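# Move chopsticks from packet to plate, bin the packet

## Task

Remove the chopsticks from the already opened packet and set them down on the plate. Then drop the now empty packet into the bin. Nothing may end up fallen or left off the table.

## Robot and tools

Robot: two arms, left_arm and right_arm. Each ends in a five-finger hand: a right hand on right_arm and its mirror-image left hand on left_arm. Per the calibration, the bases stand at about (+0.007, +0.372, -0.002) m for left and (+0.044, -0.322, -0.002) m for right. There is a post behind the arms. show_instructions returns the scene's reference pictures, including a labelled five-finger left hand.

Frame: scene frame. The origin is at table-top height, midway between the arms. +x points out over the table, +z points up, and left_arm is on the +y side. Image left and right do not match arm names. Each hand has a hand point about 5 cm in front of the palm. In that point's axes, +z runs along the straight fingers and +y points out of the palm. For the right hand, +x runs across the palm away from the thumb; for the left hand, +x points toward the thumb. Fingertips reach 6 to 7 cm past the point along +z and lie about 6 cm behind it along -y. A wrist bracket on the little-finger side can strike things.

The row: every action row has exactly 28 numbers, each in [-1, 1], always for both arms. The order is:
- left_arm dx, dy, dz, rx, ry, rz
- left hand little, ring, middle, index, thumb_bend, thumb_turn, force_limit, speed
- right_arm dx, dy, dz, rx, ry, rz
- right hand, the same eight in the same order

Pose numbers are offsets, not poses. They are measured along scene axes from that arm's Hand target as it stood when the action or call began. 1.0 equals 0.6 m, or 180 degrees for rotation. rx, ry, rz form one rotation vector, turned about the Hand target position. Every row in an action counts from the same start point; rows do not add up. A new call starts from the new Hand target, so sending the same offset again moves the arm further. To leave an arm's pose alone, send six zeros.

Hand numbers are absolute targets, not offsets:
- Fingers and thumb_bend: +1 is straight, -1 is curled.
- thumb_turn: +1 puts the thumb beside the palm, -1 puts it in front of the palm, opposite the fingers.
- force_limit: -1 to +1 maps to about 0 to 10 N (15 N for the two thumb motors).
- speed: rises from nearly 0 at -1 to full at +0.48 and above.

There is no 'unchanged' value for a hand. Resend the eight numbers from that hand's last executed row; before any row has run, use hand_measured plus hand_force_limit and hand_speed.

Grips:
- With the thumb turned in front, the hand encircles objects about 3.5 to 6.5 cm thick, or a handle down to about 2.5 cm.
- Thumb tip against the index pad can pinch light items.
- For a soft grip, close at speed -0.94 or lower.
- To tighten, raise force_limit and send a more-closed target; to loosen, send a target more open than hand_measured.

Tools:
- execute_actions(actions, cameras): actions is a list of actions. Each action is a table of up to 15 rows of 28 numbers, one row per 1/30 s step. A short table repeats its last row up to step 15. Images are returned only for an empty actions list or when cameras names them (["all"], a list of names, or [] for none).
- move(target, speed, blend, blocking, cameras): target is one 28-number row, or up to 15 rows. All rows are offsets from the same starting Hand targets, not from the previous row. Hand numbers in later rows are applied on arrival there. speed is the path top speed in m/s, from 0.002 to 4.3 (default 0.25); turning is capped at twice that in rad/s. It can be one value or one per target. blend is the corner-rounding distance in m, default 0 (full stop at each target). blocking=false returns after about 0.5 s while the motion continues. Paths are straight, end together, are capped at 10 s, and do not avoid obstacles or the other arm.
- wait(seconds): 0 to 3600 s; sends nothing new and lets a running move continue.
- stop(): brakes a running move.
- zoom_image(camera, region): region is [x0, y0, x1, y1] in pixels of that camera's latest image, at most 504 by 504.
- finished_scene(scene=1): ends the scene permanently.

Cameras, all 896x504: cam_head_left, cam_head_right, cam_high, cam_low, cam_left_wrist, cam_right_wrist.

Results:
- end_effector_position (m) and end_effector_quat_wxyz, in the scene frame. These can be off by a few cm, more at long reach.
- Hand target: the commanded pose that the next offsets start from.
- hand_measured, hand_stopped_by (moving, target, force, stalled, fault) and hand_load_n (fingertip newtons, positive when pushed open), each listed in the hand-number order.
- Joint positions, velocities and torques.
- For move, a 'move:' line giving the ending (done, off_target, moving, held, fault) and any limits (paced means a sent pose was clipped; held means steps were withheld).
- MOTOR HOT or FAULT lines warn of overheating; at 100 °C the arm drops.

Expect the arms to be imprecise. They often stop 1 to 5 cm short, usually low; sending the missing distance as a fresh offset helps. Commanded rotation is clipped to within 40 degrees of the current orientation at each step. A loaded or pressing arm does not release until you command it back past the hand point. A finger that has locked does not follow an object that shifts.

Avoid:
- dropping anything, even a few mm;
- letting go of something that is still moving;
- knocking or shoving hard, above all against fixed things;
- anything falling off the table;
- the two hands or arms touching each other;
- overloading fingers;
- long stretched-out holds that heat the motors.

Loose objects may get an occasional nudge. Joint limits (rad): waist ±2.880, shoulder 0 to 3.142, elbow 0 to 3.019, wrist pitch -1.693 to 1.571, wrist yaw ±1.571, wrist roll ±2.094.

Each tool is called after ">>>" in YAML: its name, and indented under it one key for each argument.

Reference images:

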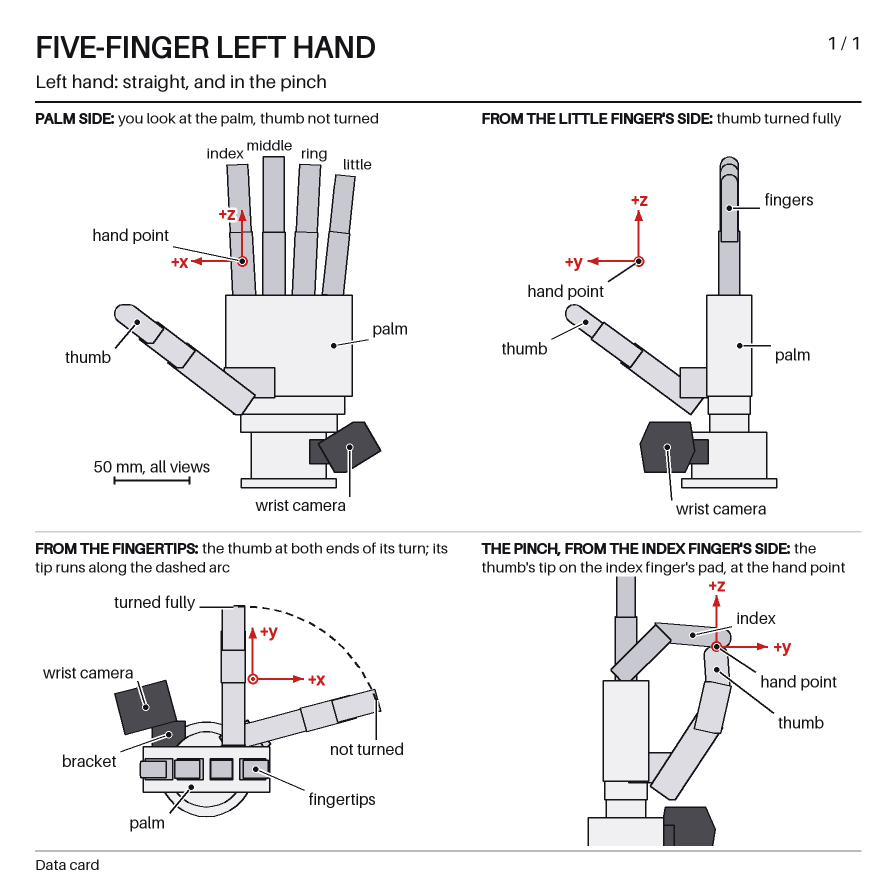

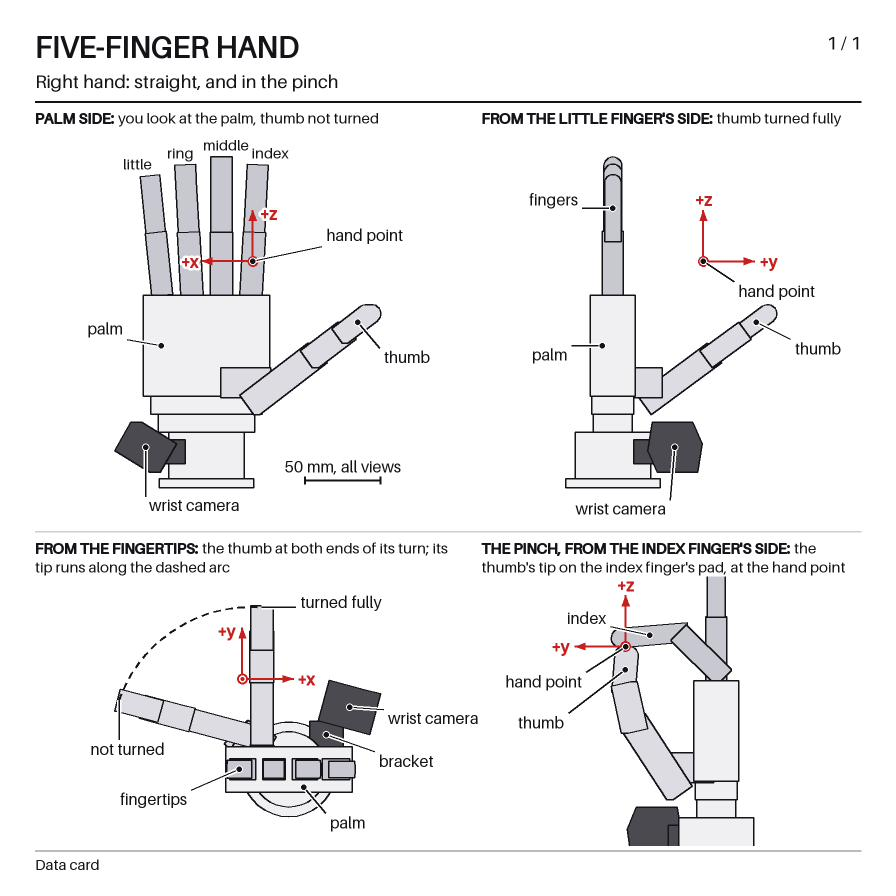

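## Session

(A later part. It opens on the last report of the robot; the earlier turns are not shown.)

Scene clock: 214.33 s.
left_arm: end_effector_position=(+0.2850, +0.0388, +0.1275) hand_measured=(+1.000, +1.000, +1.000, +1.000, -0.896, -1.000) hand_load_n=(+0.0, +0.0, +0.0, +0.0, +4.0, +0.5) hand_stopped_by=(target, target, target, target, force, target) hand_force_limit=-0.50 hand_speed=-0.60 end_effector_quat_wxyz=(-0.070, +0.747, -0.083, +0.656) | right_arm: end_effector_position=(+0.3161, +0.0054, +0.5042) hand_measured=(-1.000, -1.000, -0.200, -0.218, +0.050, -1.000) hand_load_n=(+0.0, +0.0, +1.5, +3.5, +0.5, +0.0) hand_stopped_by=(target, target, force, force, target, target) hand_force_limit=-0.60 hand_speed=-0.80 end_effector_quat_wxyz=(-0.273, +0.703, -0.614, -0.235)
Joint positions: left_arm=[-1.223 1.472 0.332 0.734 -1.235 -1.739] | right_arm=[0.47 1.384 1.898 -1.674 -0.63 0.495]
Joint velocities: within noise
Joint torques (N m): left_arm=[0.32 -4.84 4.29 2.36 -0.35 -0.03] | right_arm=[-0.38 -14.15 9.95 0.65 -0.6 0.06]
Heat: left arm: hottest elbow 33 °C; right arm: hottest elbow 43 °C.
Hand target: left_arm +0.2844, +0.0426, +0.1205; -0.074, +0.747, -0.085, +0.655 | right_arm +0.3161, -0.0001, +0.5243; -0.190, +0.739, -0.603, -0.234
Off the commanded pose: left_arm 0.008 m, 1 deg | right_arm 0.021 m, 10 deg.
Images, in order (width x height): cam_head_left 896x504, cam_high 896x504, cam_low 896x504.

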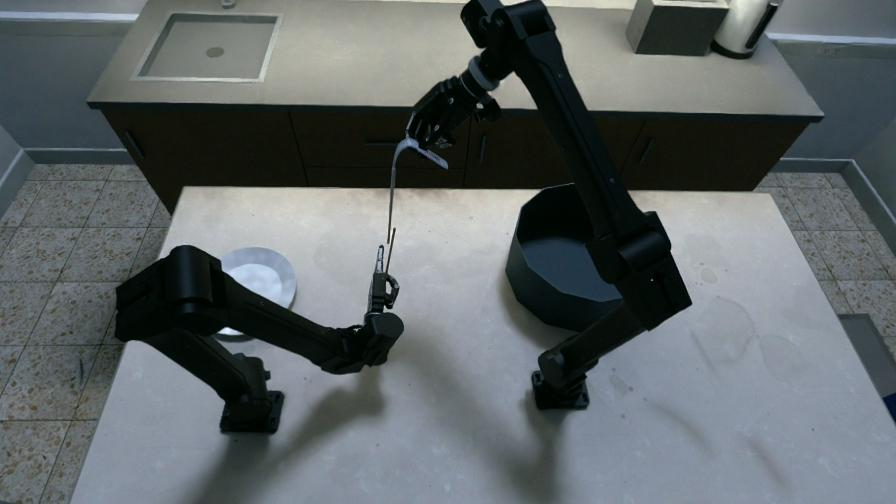

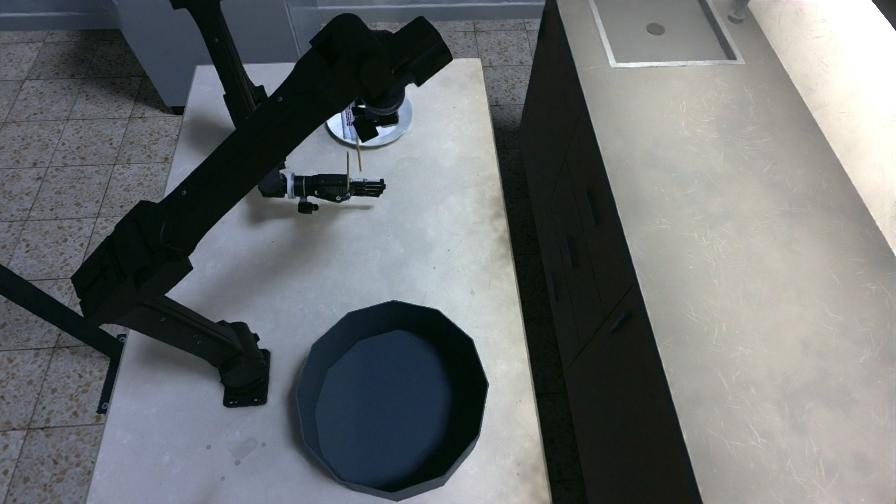

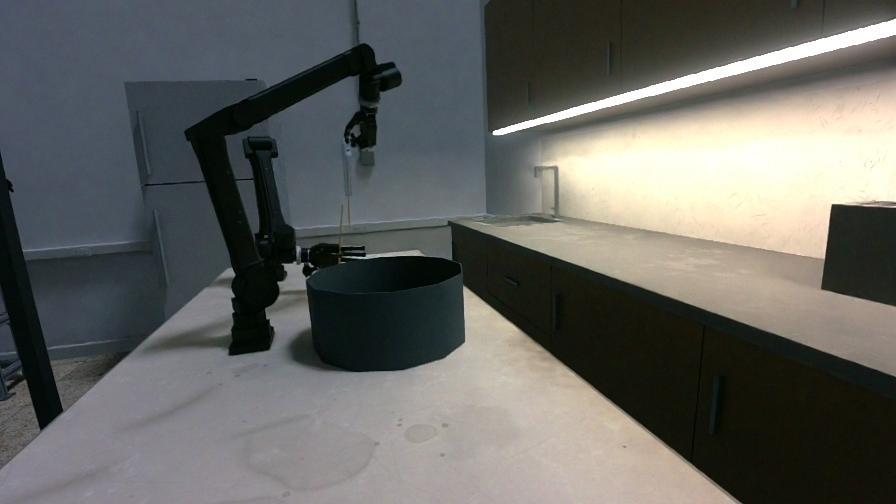

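>>> move:
  target:
    - [-0.032,0.262,0.067,0,0,0,1,1,1,1,-1,-1,-0.5,-0.6,0,0,0,0,0,0,-1,-1,-0.35,-0.35,0.05,-1,-0.6,-0.8]
    - [0.026,0.595,0.217,0.5107,-0.0326,-0.0333,1,1,1,1,-1,-1,-0.5,-0.6,0,0,0,0,0,0,-1,-1,-0.35,-0.35,0.05,-1,-0.6,-0.8]
  speed: 0.15
  blend: 0.03
  cameras: ["cam_head_left","cam_high","cam_low"]

Scene clock: 216.93 s.
left_arm: end_effector_position=(+0.2706, +0.1557, +0.1468) hand_measured=(+1.000, +1.000, +1.000, +1.000, -0.896, -1.000) hand_load_n=(+0.0, +0.0, +0.0, +0.0, +4.0, +0.5) hand_stopped_by=(target, target, target, target, force, target) hand_force_limit=-0.50 hand_speed=-0.60 end_effector_quat_wxyz=(-0.064, +0.742, -0.072, +0.664) | right_arm: end_effector_position=(+0.3161, +0.0054, +0.5042) hand_measured=(-1.000, -1.000, -0.200, -0.218, +0.050, -1.000) hand_load_n=(+0.0, +0.0, +1.5, +3.5, +0.5, +0.0) hand_stopped_by=(target, target, force, force, target, target) hand_force_limit=-0.60 hand_speed=-0.80 end_effector_quat_wxyz=(-0.273, +0.703, -0.614, -0.235)
Joint positions: left_arm=[-1.1 1.026 0.04 0.723 -1.128 -1.616] | right_arm=[0.47 1.384 1.898 -1.674 -0.63 0.495]
Joint torques (N m): left_arm=[-0.21 0.56 7.56 1.74 -0.22 -0.11] | right_arm=[-0.21 -14.39 9.88 0.72 -0.65 0.11]
Heat: left arm: hottest elbow 33 °C; right arm: hottest elbow 43 °C.
Hand target: left_arm +0.2721, +0.1481, +0.1530; -0.055, +0.741, -0.067, +0.666 (not the last commanded pose) | right_arm +0.3161, -0.0001, +0.5243; -0.190, +0.739, -0.603, -0.234
Off the commanded pose: left_arm 0.267 m, 94 deg | right_arm 0.021 m, 10 deg.
joint sent to its limit (right arm) — joint 4 (wrist pitch), lower limit. The joint targets are off in orientation, not in position.
move: held (left_arm; a check stopped the path); path passed 0 of 2 targets; limits=held
pose unreachable (left arm): on one or more control steps of this call, first in action 0 (counted from 0), this arm could not follow its commanded pose, so it was not sent that pose on those steps. It may still have moved: this result reports where it is.
cause: moving toward the commanded pose would bring two parts of the arm too close to each other (joints 2 (shoulder) and 3 (elbow) lie between them).

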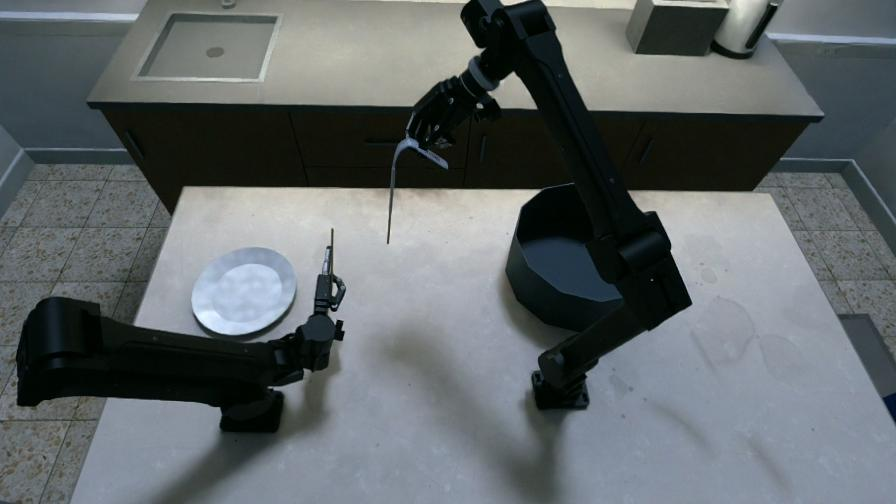

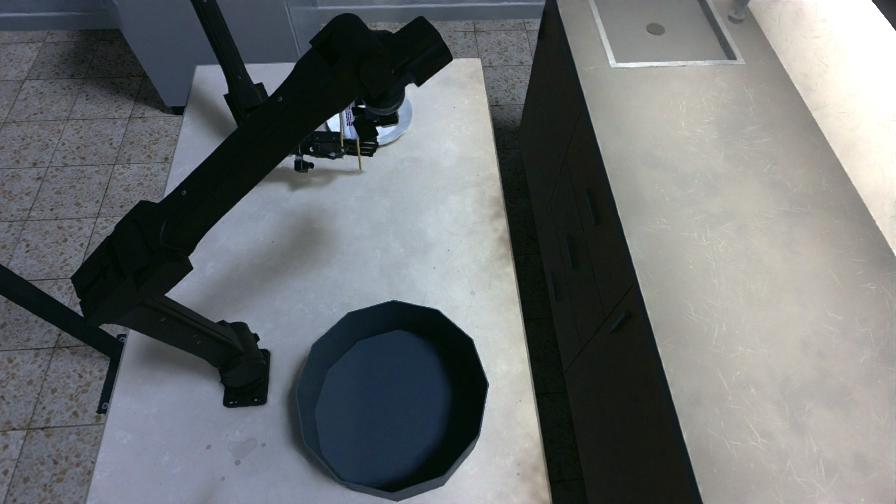

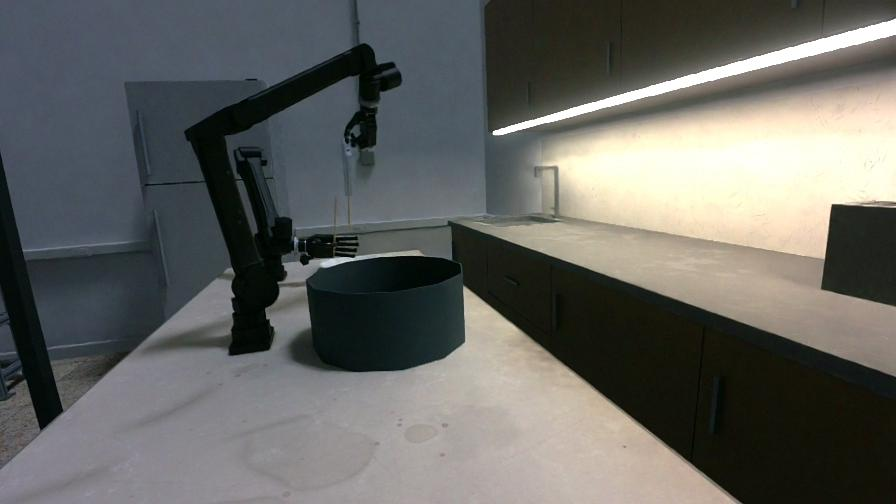

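>>> move:
  target:
    - [0.1465,0.0365,0.1117,0,0,0,1,1,1,1,-1,-1,-0.5,-0.6,0,0,0,0,0,0,-1,-1,-0.35,-0.35,0.05,-1,-0.6,-0.8]
    - [0.2465,0.2532,0.1617,0.5276,-0.0279,-0.0265,1,1,1,1,-1,-1,-0.5,-0.6,0,0,0,0,0,0,-1,-1,-0.35,-0.35,0.05,-1,-0.6,-0.8]
  speed: 0.2
  blend: 0.02
  cameras: ["cam_head_left","cam_high"]

Scene clock: 227.20 s.
left_arm: end_effector_position=(+0.4064, +0.2997, +0.2231) hand_measured=(+1.000, +1.000, +1.000, +1.000, -0.896, -1.000) hand_load_n=(+0.0, +0.0, +0.0, +0.0, +4.0, +0.5) hand_stopped_by=(target, target, target, target, force, target) hand_force_limit=-0.50 hand_speed=-0.60 end_effector_quat_wxyz=(+0.550, -0.436, +0.571, -0.426) | right_arm: end_effector_position=(+0.3161, +0.0054, +0.5042) hand_measured=(-1.000, -1.000, -0.200, -0.218, +0.050, -1.000) hand_load_n=(+0.0, +0.0, +1.5, +3.5, +0.5, +0.0) hand_stopped_by=(target, target, force, force, target, target) hand_force_limit=-0.60 hand_speed=-0.80 end_effector_quat_wxyz=(-0.273, +0.703, -0.614, -0.235)
Joint positions: left_arm=[-0.222 0.723 0.37 0.319 -0.257 0.251] | right_arm=[0.47 1.384 1.898 -1.674 -0.63 0.495]
Joint torques (N m): left_arm=[0.79 0.38 13.41 1.88 0.17 0.11] | right_arm=[-0.26 -13.27 10 0.7 -0.59 0.06]
Heat: left arm: hottest elbow 34 °C; right arm: hottest elbow 43 °C.
Hand target: left_arm +0.4200, +0.2999, +0.2501; +0.561, -0.430, +0.561, -0.431 | right_arm +0.3161, -0.0001, +0.5243; -0.190, +0.739, -0.603, -0.234
Off the commanded pose: left_arm 0.030 m, 2 deg | right_arm 0.021 m, 10 deg.
joint sent to its limit (right arm) — joint 4 (wrist pitch), lower limit. The joint targets are off in orientation, not in position.
move: off_target (left_arm)

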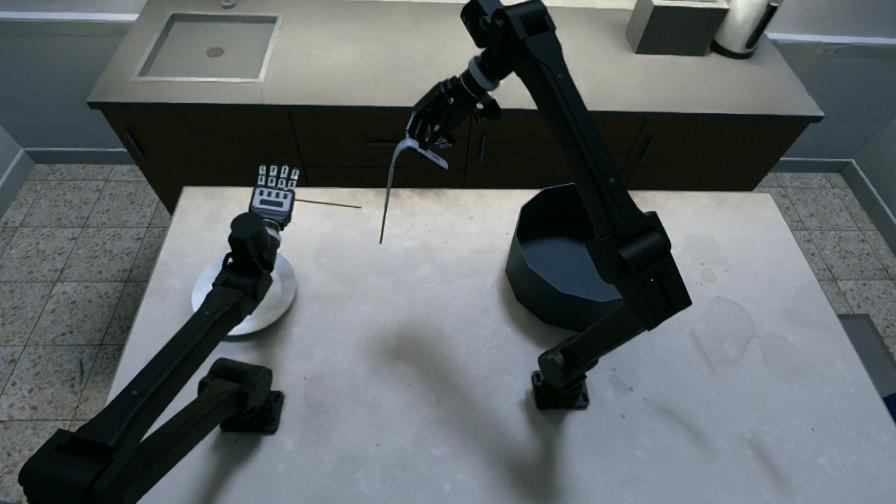

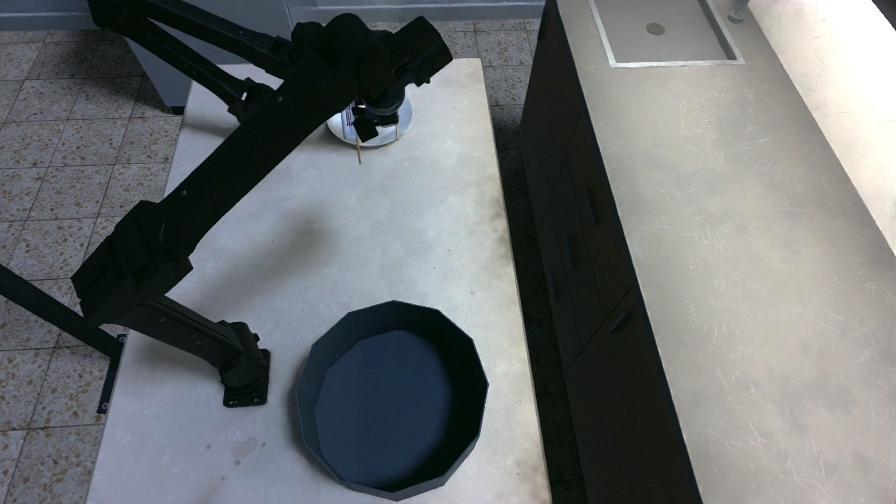

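>>> move:
  target: [-0.0917,0.3567,-0.0833,0.1089,0.2337,-0.2630,1,1,1,1,-1,-1,-0.5,-0.6,0,0,0,0,0,0,-1,-1,-0.35,-0.35,0.05,-1,-0.6,-0.8]
  speed: 0.15
  cameras: ["cam_head_left","cam_high","cam_left_wrist","cam_head_right"]

Scene clock: 232.23 s.
left_arm: end_effector_position=(+0.3543, +0.5025, +0.1896) hand_measured=(+1.000, +1.000, +1.000, +1.000, -0.896, -1.000) hand_load_n=(+0.0, +0.0, +0.0, +0.0, +4.0, +0.5) hand_stopped_by=(target, target, target, target, force, target) hand_force_limit=-0.50 hand_speed=-0.60 end_effector_quat_wxyz=(+0.168, -0.204, +0.901, -0.345) | right_arm: end_effector_position=(+0.3161, +0.0054, +0.5042) hand_measured=(-1.000, -1.000, -0.200, -0.218, +0.050, -1.000) hand_load_n=(+0.0, +0.0, +2.0, +3.5, +0.5, +0.0) hand_stopped_by=(target, target, force, force, target, target) hand_force_limit=-0.60 hand_speed=-0.80 end_effector_quat_wxyz=(-0.273, +0.703, -0.614, -0.235)
Joint positions: left_arm=[0.654 1.307 1.136 -1.335 0.785 1.709] | right_arm=[0.47 1.384 1.898 -1.674 -0.63 0.495]
Joint torques (N m): left_arm=[0.85 -7.06 12.01 -0.25 0.59 0.09] | right_arm=[-0.21 -14.15 9.91 0.83 -0.64 0.1]
Heat: left arm: hottest elbow 35 °C; right arm: hottest elbow 43 °C.
Hand target: left_arm +0.3648, +0.5139, +0.2001; +0.176, -0.200, +0.902, -0.340 | right_arm +0.3161, -0.0001, +0.5243; -0.190, +0.739, -0.603, -0.234
Off the commanded pose: left_arm 0.019 m, 1 deg | right_arm 0.021 m, 10 deg.
joint sent to its limit (right arm) — joint 4 (wrist pitch), lower limit. The joint targets are off in orientation, not in position.
move: off_target (left_arm)
Images, in order (width x height): cam_head_left 896x504, cam_head_right 896x504, cam_high 896x504, cam_left_wrist 896x504.

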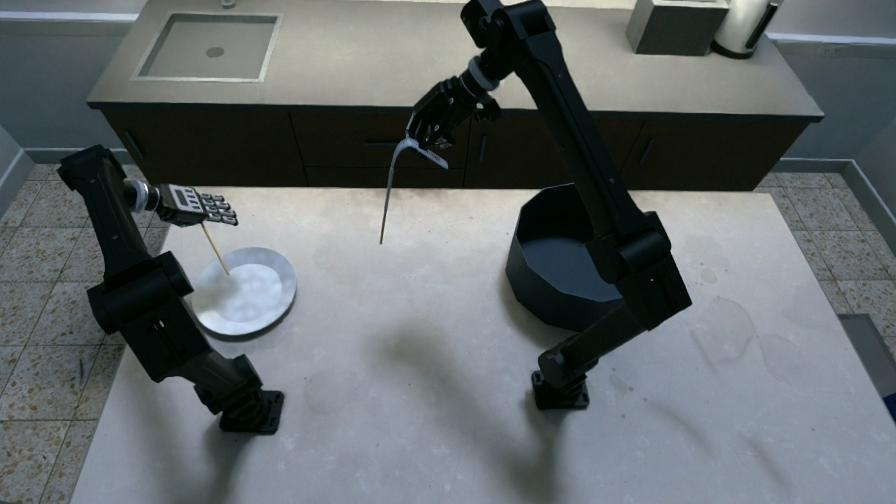

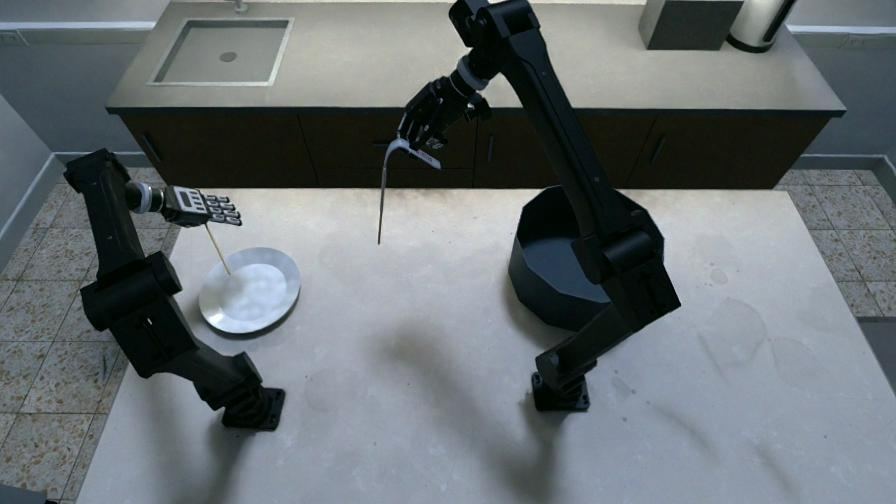

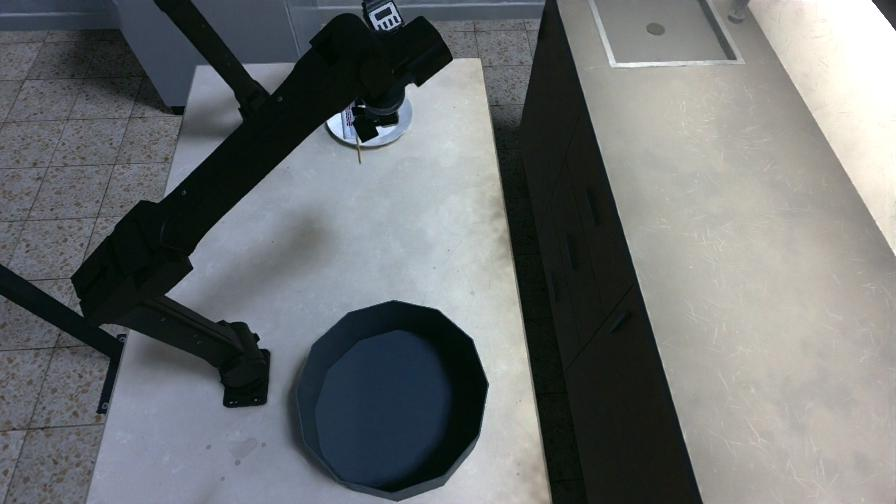

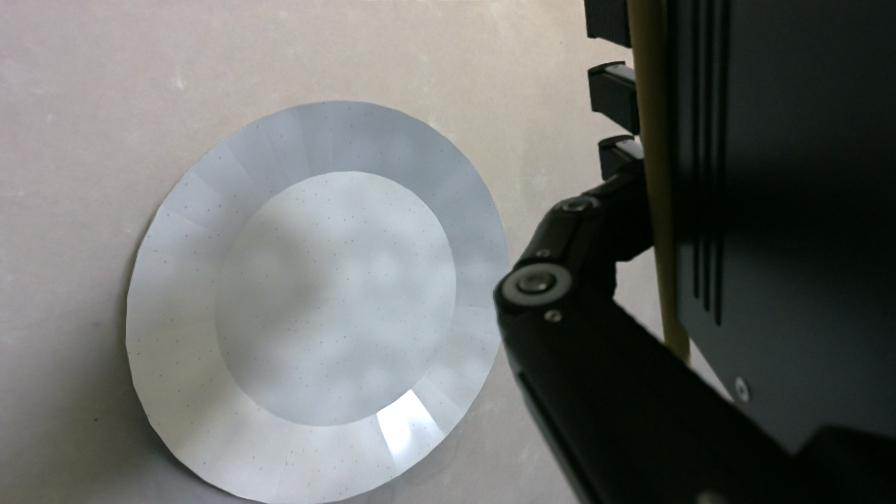

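>>> move:
  target: [0.002,-0.0117,-0.1667,0.0379,-0.0451,-0.0589,1,1,1,1,-1,-1,-0.5,-0.6,0,0,0,0,0,0,-1,-1,-0.35,-0.35,0.05,-1,-0.6,-0.8]
  speed: 0.1
  cameras: ["cam_head_left","cam_head_right","cam_left_wrist"]

>>> zoom_image:
  camera: "cam_head_right"
  region: [130, 150, 310, 350]

Scene clock: 235.20 s.
left_arm: end_effector_position=(+0.3654, +0.5095, +0.1116) hand_measured=(+1.000, +1.000, +1.000, +1.000, -0.896, -1.000) hand_load_n=(+0.0, +0.0, +0.0, +0.0, +4.0, +0.5) hand_stopped_by=(target, target, target, target, force, target) hand_force_limit=-0.50 hand_speed=-0.60 end_effector_quat_wxyz=(+0.225, -0.086, +0.919, -0.312) | right_arm: end_effector_position=(+0.3161, +0.0054, +0.5042) hand_measured=(-1.000, -1.000, -0.200, -0.218, +0.050, -1.000) hand_load_n=(+0.0, +0.0, +1.5, +3.5, +0.5, +0.0) hand_stopped_by=(target, target, force, force, target, target) hand_force_limit=-0.60 hand_speed=-0.80 end_effector_quat_wxyz=(-0.273, +0.703, -0.614, -0.235)
Joint positions: left_arm=[0.645 1.326 0.943 -1.071 0.783 1.938] | right_arm=[0.47 1.384 1.898 -1.674 -0.63 0.495]
Joint torques (N m): left_arm=[-0.15 -7 7.41 1.07 0.59 0.11] | right_arm=[-0.32 -13.22 9.62 0.91 -0.61 0.04]
Heat: left arm: hottest elbow 35 °C; right arm: hottest elbow 43 °C.
Hand target: left_arm +0.3661, +0.5069, +0.1001; +0.219, -0.081, +0.920, -0.314 | right_arm +0.3161, -0.0001, +0.5243; -0.190, +0.739, -0.603, -0.234
Off the commanded pose: left_arm 0.012 m, 1 deg | right_arm 0.021 m, 10 deg.
joint sent to its limit (right arm) — joint 4 (wrist pitch), lower limit. The joint targets are off in orientation, not in position.
move: off_target (left_arm)

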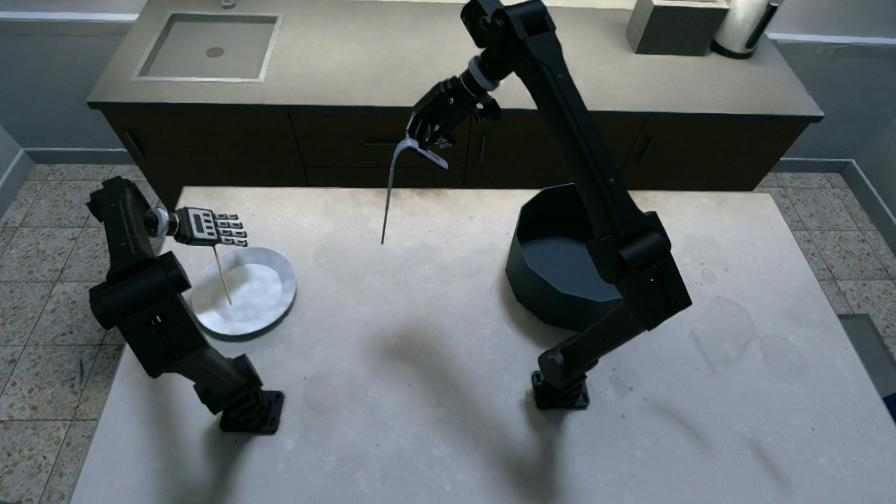

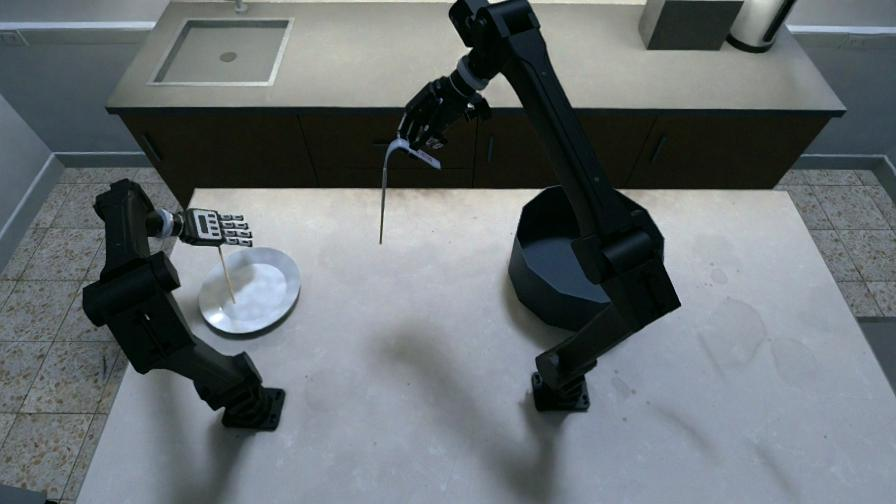

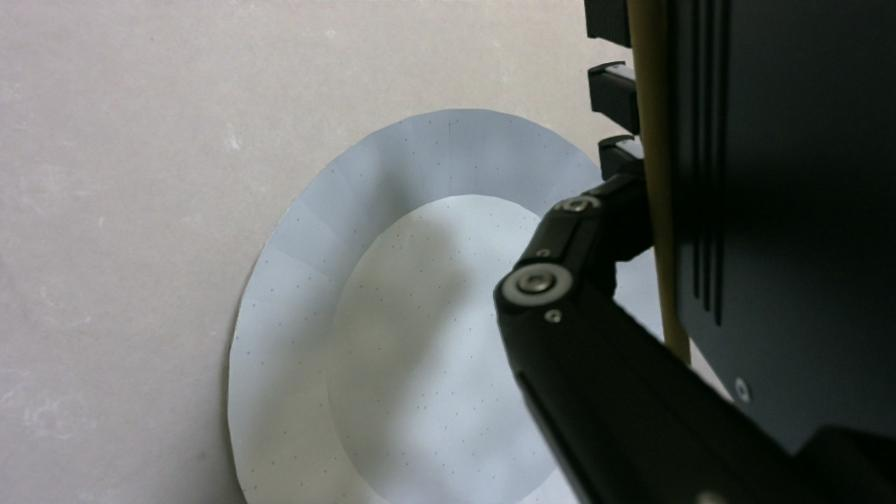

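Scaled by 2.520 from the camera's image (finer frame: 1280x720).

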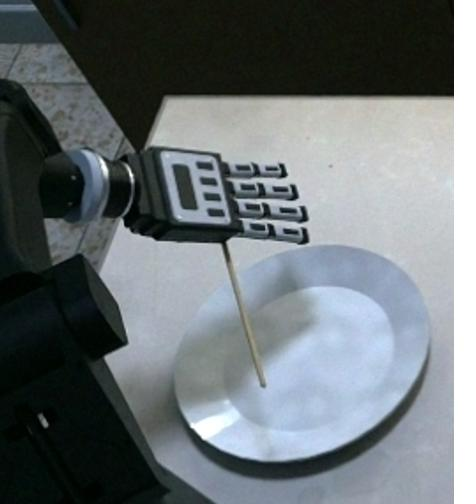

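>>> move:
  target: [-0.008,-0.0167,-0.1083,0,0,0,1,1,1,1,-1,-1,-0.5,-0.6,0,0,0,0,0,0,-1,-1,-0.35,-0.35,0.05,-1,-0.6,-0.8]
  speed: 0.05
  cameras: ["cam_head_left","cam_head_right","cam_left_wrist"]

>>> zoom_image:
  camera: "cam_head_right"
  region: [130, 190, 310, 350]

Scene clock: 237.37 s.
left_arm: end_effector_position=(+0.3634, +0.5015, +0.0463) hand_measured=(+1.000, +1.000, +1.000, +1.000, -0.896, -1.000) hand_load_n=(+0.5, +0.0, +0.0, +0.5, +4.0, +0.5) hand_stopped_by=(target, target, target, target, force, target) hand_force_limit=-0.50 hand_speed=-0.60 end_effector_quat_wxyz=(+0.229, -0.076, +0.920, -0.310) | right_arm: end_effector_position=(+0.3161, +0.0054, +0.5042) hand_measured=(-1.000, -1.000, -0.200, -0.218, +0.050, -1.000) hand_load_n=(+0.0, +0.0, +1.5, +3.5, +0.5, +0.0) hand_stopped_by=(target, target, force, force, target, target) hand_force_limit=-0.60 hand_speed=-0.80 end_effector_quat_wxyz=(-0.273, +0.703, -0.614, -0.235)
Joint positions: left_arm=[0.629 1.394 0.814 -0.859 0.782 1.938] | right_arm=[0.47 1.384 1.898 -1.674 -0.63 0.495]
Joint torques (N m): left_arm=[-0.26 -7.12 6.71 1.1 0.57 -0.08] | right_arm=[-0.97 -14.21 9.92 0.87 -0.66 0.09]
Heat: left arm: hottest elbow 35 °C; right arm: hottest elbow 43 °C.
Hand target: left_arm +0.3613, +0.4970, +0.0350; +0.219, -0.081, +0.920, -0.314 | right_arm +0.3161, -0.0001, +0.5243; -0.190, +0.739, -0.603, -0.234
Off the commanded pose: left_arm 0.012 m, 1 deg | right_arm 0.021 m, 10 deg.
joint sent to its limit (right arm) — joint 4 (wrist pitch), lower limit. The joint targets are off in orientation, not in position.
move: off_target (left_arm)

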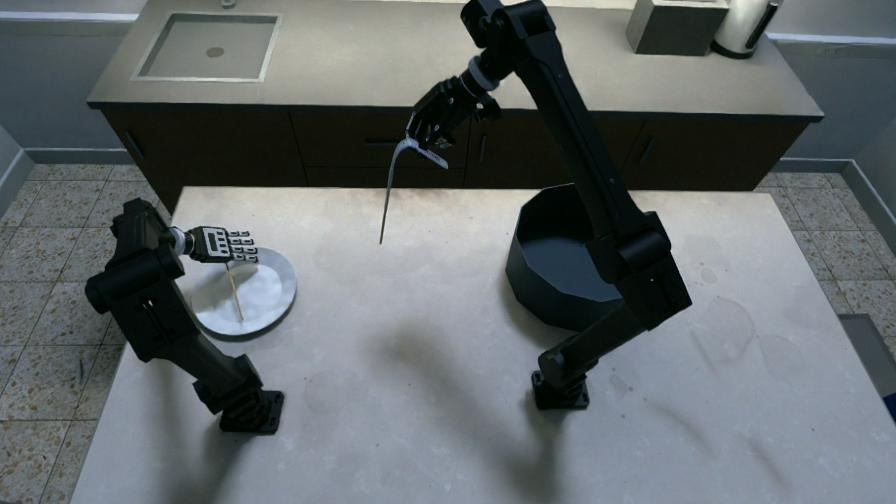

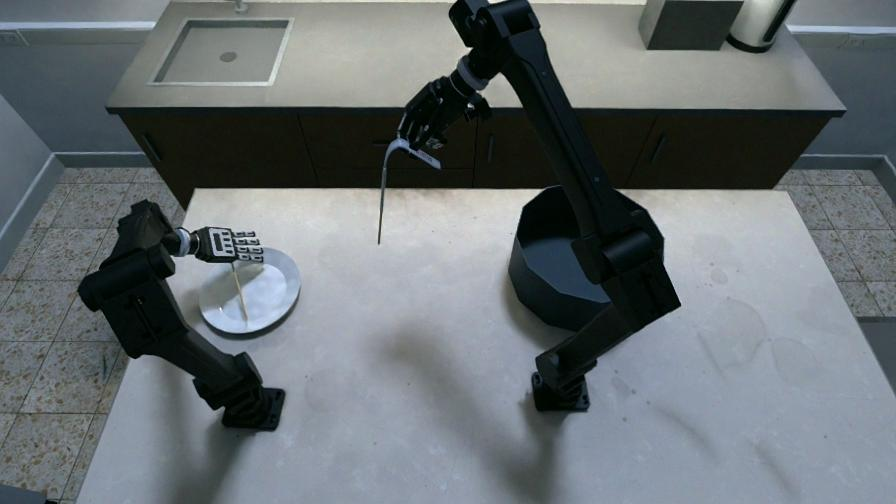

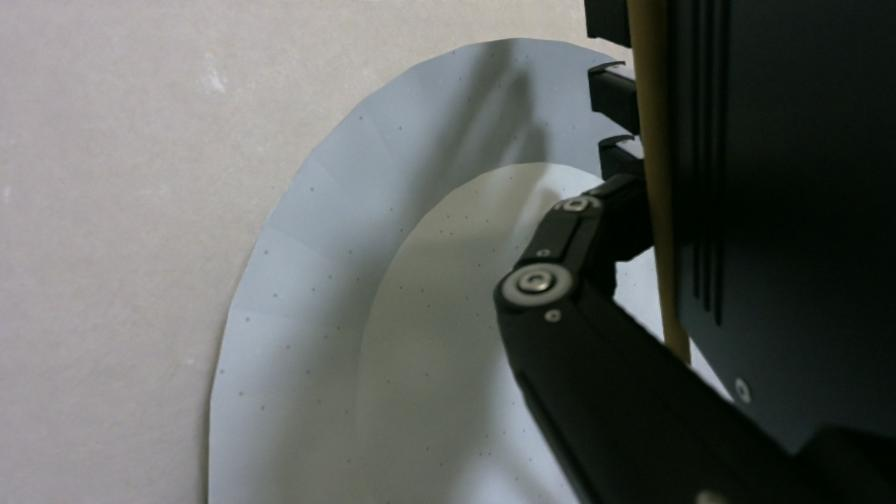

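Scaled by 2.800 from the camera's image (finer frame: 1280x720).

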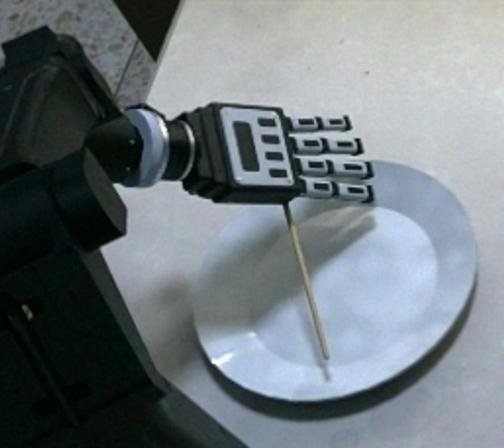

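>>> move:
  target: [-0.003,-0.003,-0.02,0,0,0,1,1,1,1,-1,-1,-0.5,-0.6,0,0,0,0,0,0,-1,-1,-0.35,-0.35,0.05,-1,-0.6,-0.8]
  speed: 0.04
  cameras: ["cam_head_right","cam_left_wrist"]

>>> zoom_image:
  camera: "cam_head_right"
  region: [180, 220, 310, 350]

Scene clock: 239.33 s.
left_arm: end_effector_position=(+0.3618, +0.4999, +0.0341) hand_measured=(+1.000, +1.000, +1.000, +1.000, -0.896, -1.000) hand_load_n=(+0.0, +0.0, +0.0, +0.0, +4.0, +0.5) hand_stopped_by=(target, target, target, target, force, target) hand_force_limit=-0.50 hand_speed=-0.60 end_effector_quat_wxyz=(+0.229, -0.076, +0.920, -0.310) | right_arm: end_effector_position=(+0.3161, +0.0054, +0.5042) hand_measured=(-1.000, -1.000, -0.200, -0.218, +0.050, -1.000) hand_load_n=(+0.0, +0.0, +1.5, +3.5, +0.5, +0.0) hand_stopped_by=(target, target, force, force, target, target) hand_force_limit=-0.60 hand_speed=-0.80 end_effector_quat_wxyz=(-0.273, +0.703, -0.614, -0.235)
Joint positions: left_arm=[0.628 1.409 0.792 -0.82 0.781 1.936] | right_arm=[0.47 1.384 1.898 -1.674 -0.63 0.495]
Joint torques (N m): left_arm=[-0.21 -7.12 6.57 1.09 0.58 -0.09] | right_arm=[-0.38 -14.21 9.85 0.75 -0.65 0.12]
Heat: left arm: hottest elbow 35 °C; right arm: hottest elbow 43 °C.
Hand target: left_arm +0.3595, +0.4952, +0.0231; +0.219, -0.081, +0.920, -0.314 | right_arm +0.3161, -0.0001, +0.5243; -0.190, +0.739, -0.603, -0.234
Off the commanded pose: left_arm 0.012 m, 1 deg | right_arm 0.021 m, 10 deg.
joint sent to its limit (right arm) — joint 4 (wrist pitch), lower limit. The joint targets are off in orientation, not in position.
move: off_target (left_arm)

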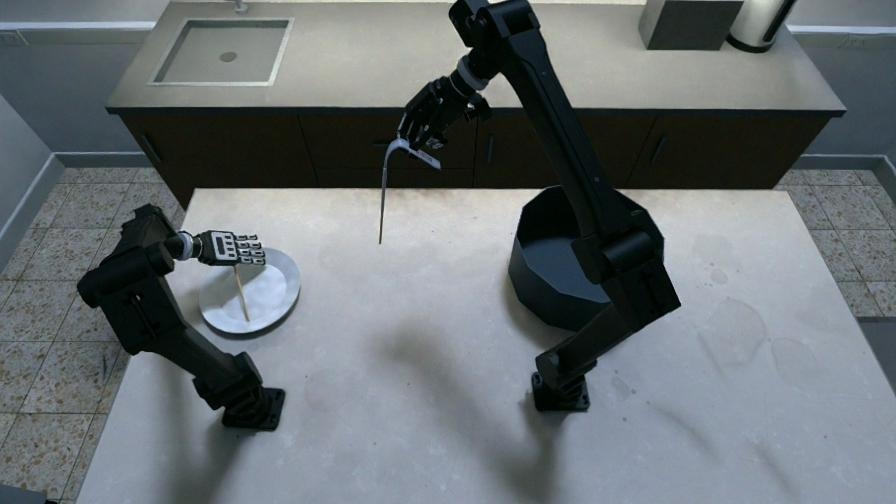

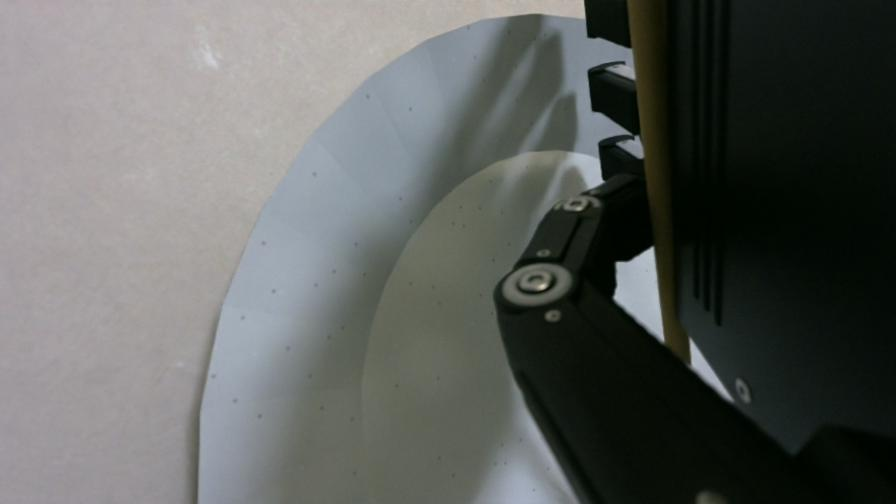

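Scaled by 3.877 from the camera's image (finer frame: 1280x720).

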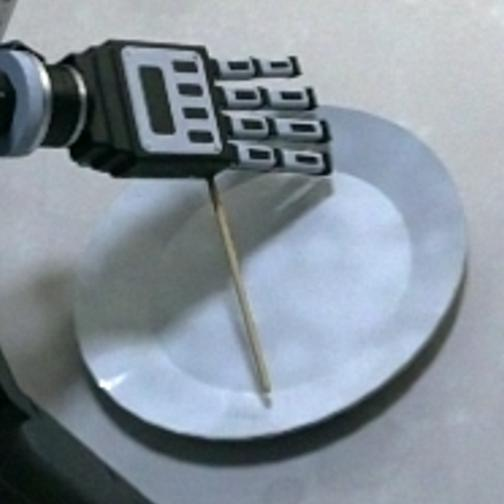

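>>> move:
  target: [0,0,0,0,0,0,1,1,0.4,0.4,-0.7,-1,-0.6,-0.8,0,0,0,0,0,0,-1,-1,-0.35,-0.35,0.05,-1,-0.6,-0.8]
  speed: 0.04
  cameras: ["cam_head_right","cam_left_wrist"]

>>> zoom_image:
  camera: "cam_head_right"
  region: [180, 220, 310, 350]

Scene clock: 240.97 s.
left_arm: end_effector_position=(+0.3634, +0.4959, +0.0349) hand_measured=(+1.000, +1.000, +0.576, +0.400, -0.700, -1.000) hand_load_n=(+0.0, +0.0, +1.0, +0.0, +0.0, +0.0) hand_stopped_by=(target, target, force, target, target, target) hand_force_limit=-0.60 hand_speed=-0.80 end_effector_quat_wxyz=(+0.229, -0.074, +0.918, -0.314) | right_arm: end_effector_position=(+0.3161, +0.0054, +0.5042) hand_measured=(-1.000, -1.000, -0.200, -0.218, +0.050, -1.000) hand_load_n=(+0.0, +0.0, +1.5, +3.5, +0.5, +0.0) hand_stopped_by=(target, target, force, force, target, target) hand_force_limit=-0.60 hand_speed=-0.80 end_effector_quat_wxyz=(-0.273, +0.703, -0.614, -0.235)
Joint positions: left_arm=[0.621 1.409 0.792 -0.82 0.79 1.934] | right_arm=[0.47 1.384 1.898 -1.674 -0.63 0.495]
Joint torques (N m): left_arm=[0.26 -7.24 6.56 1.11 0.22 -0.08] | right_arm=[-0.5 -13.92 9.91 0.7 -0.64 0.07]
Heat: left arm: hottest elbow 35 °C; right arm: hottest elbow 43 °C.
Hand target: left_arm +0.3594, +0.4951, +0.0231; +0.219, -0.081, +0.920, -0.314 | right_arm +0.3161, -0.0001, +0.5243; -0.190, +0.739, -0.603, -0.234
Off the commanded pose: left_arm 0.012 m, 1 deg | right_arm 0.021 m, 10 deg.
joint sent to its limit (right arm) — joint 4 (wrist pitch), lower limit. The joint targets are off in orientation, not in position.
move: done

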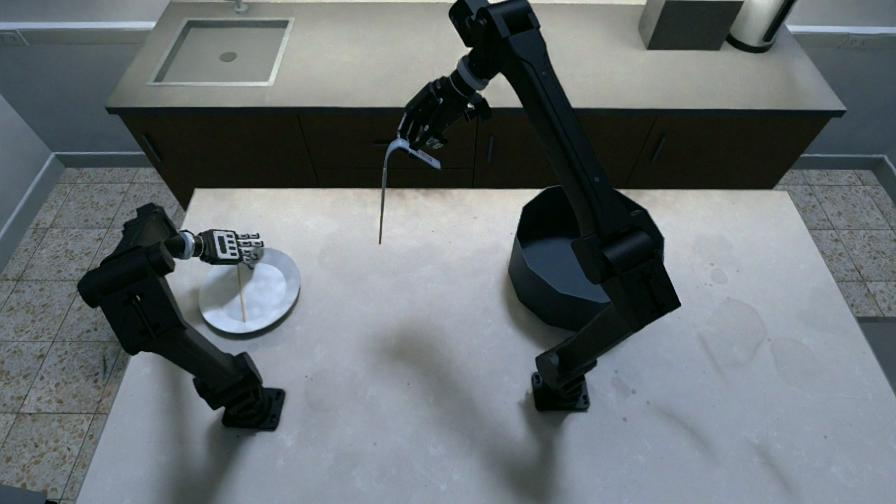

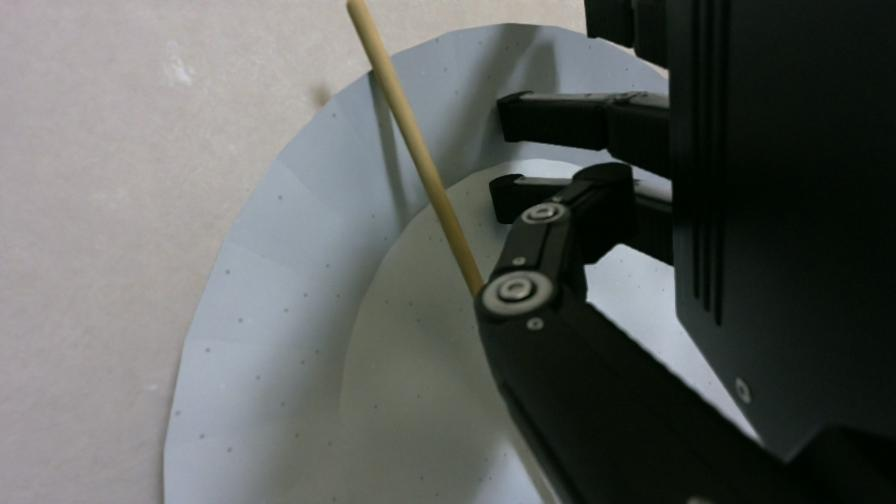

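Scaled by 3.877 from the camera's image (finer frame: 1280x720).

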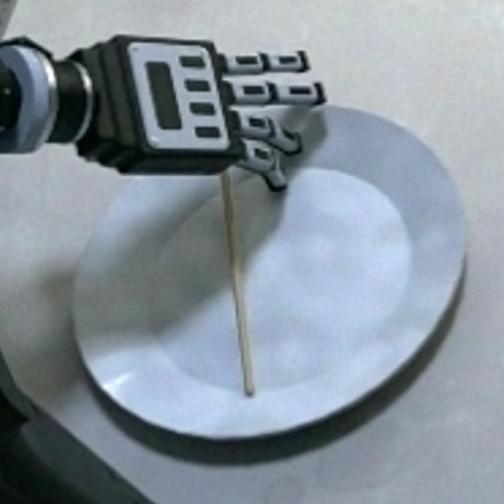

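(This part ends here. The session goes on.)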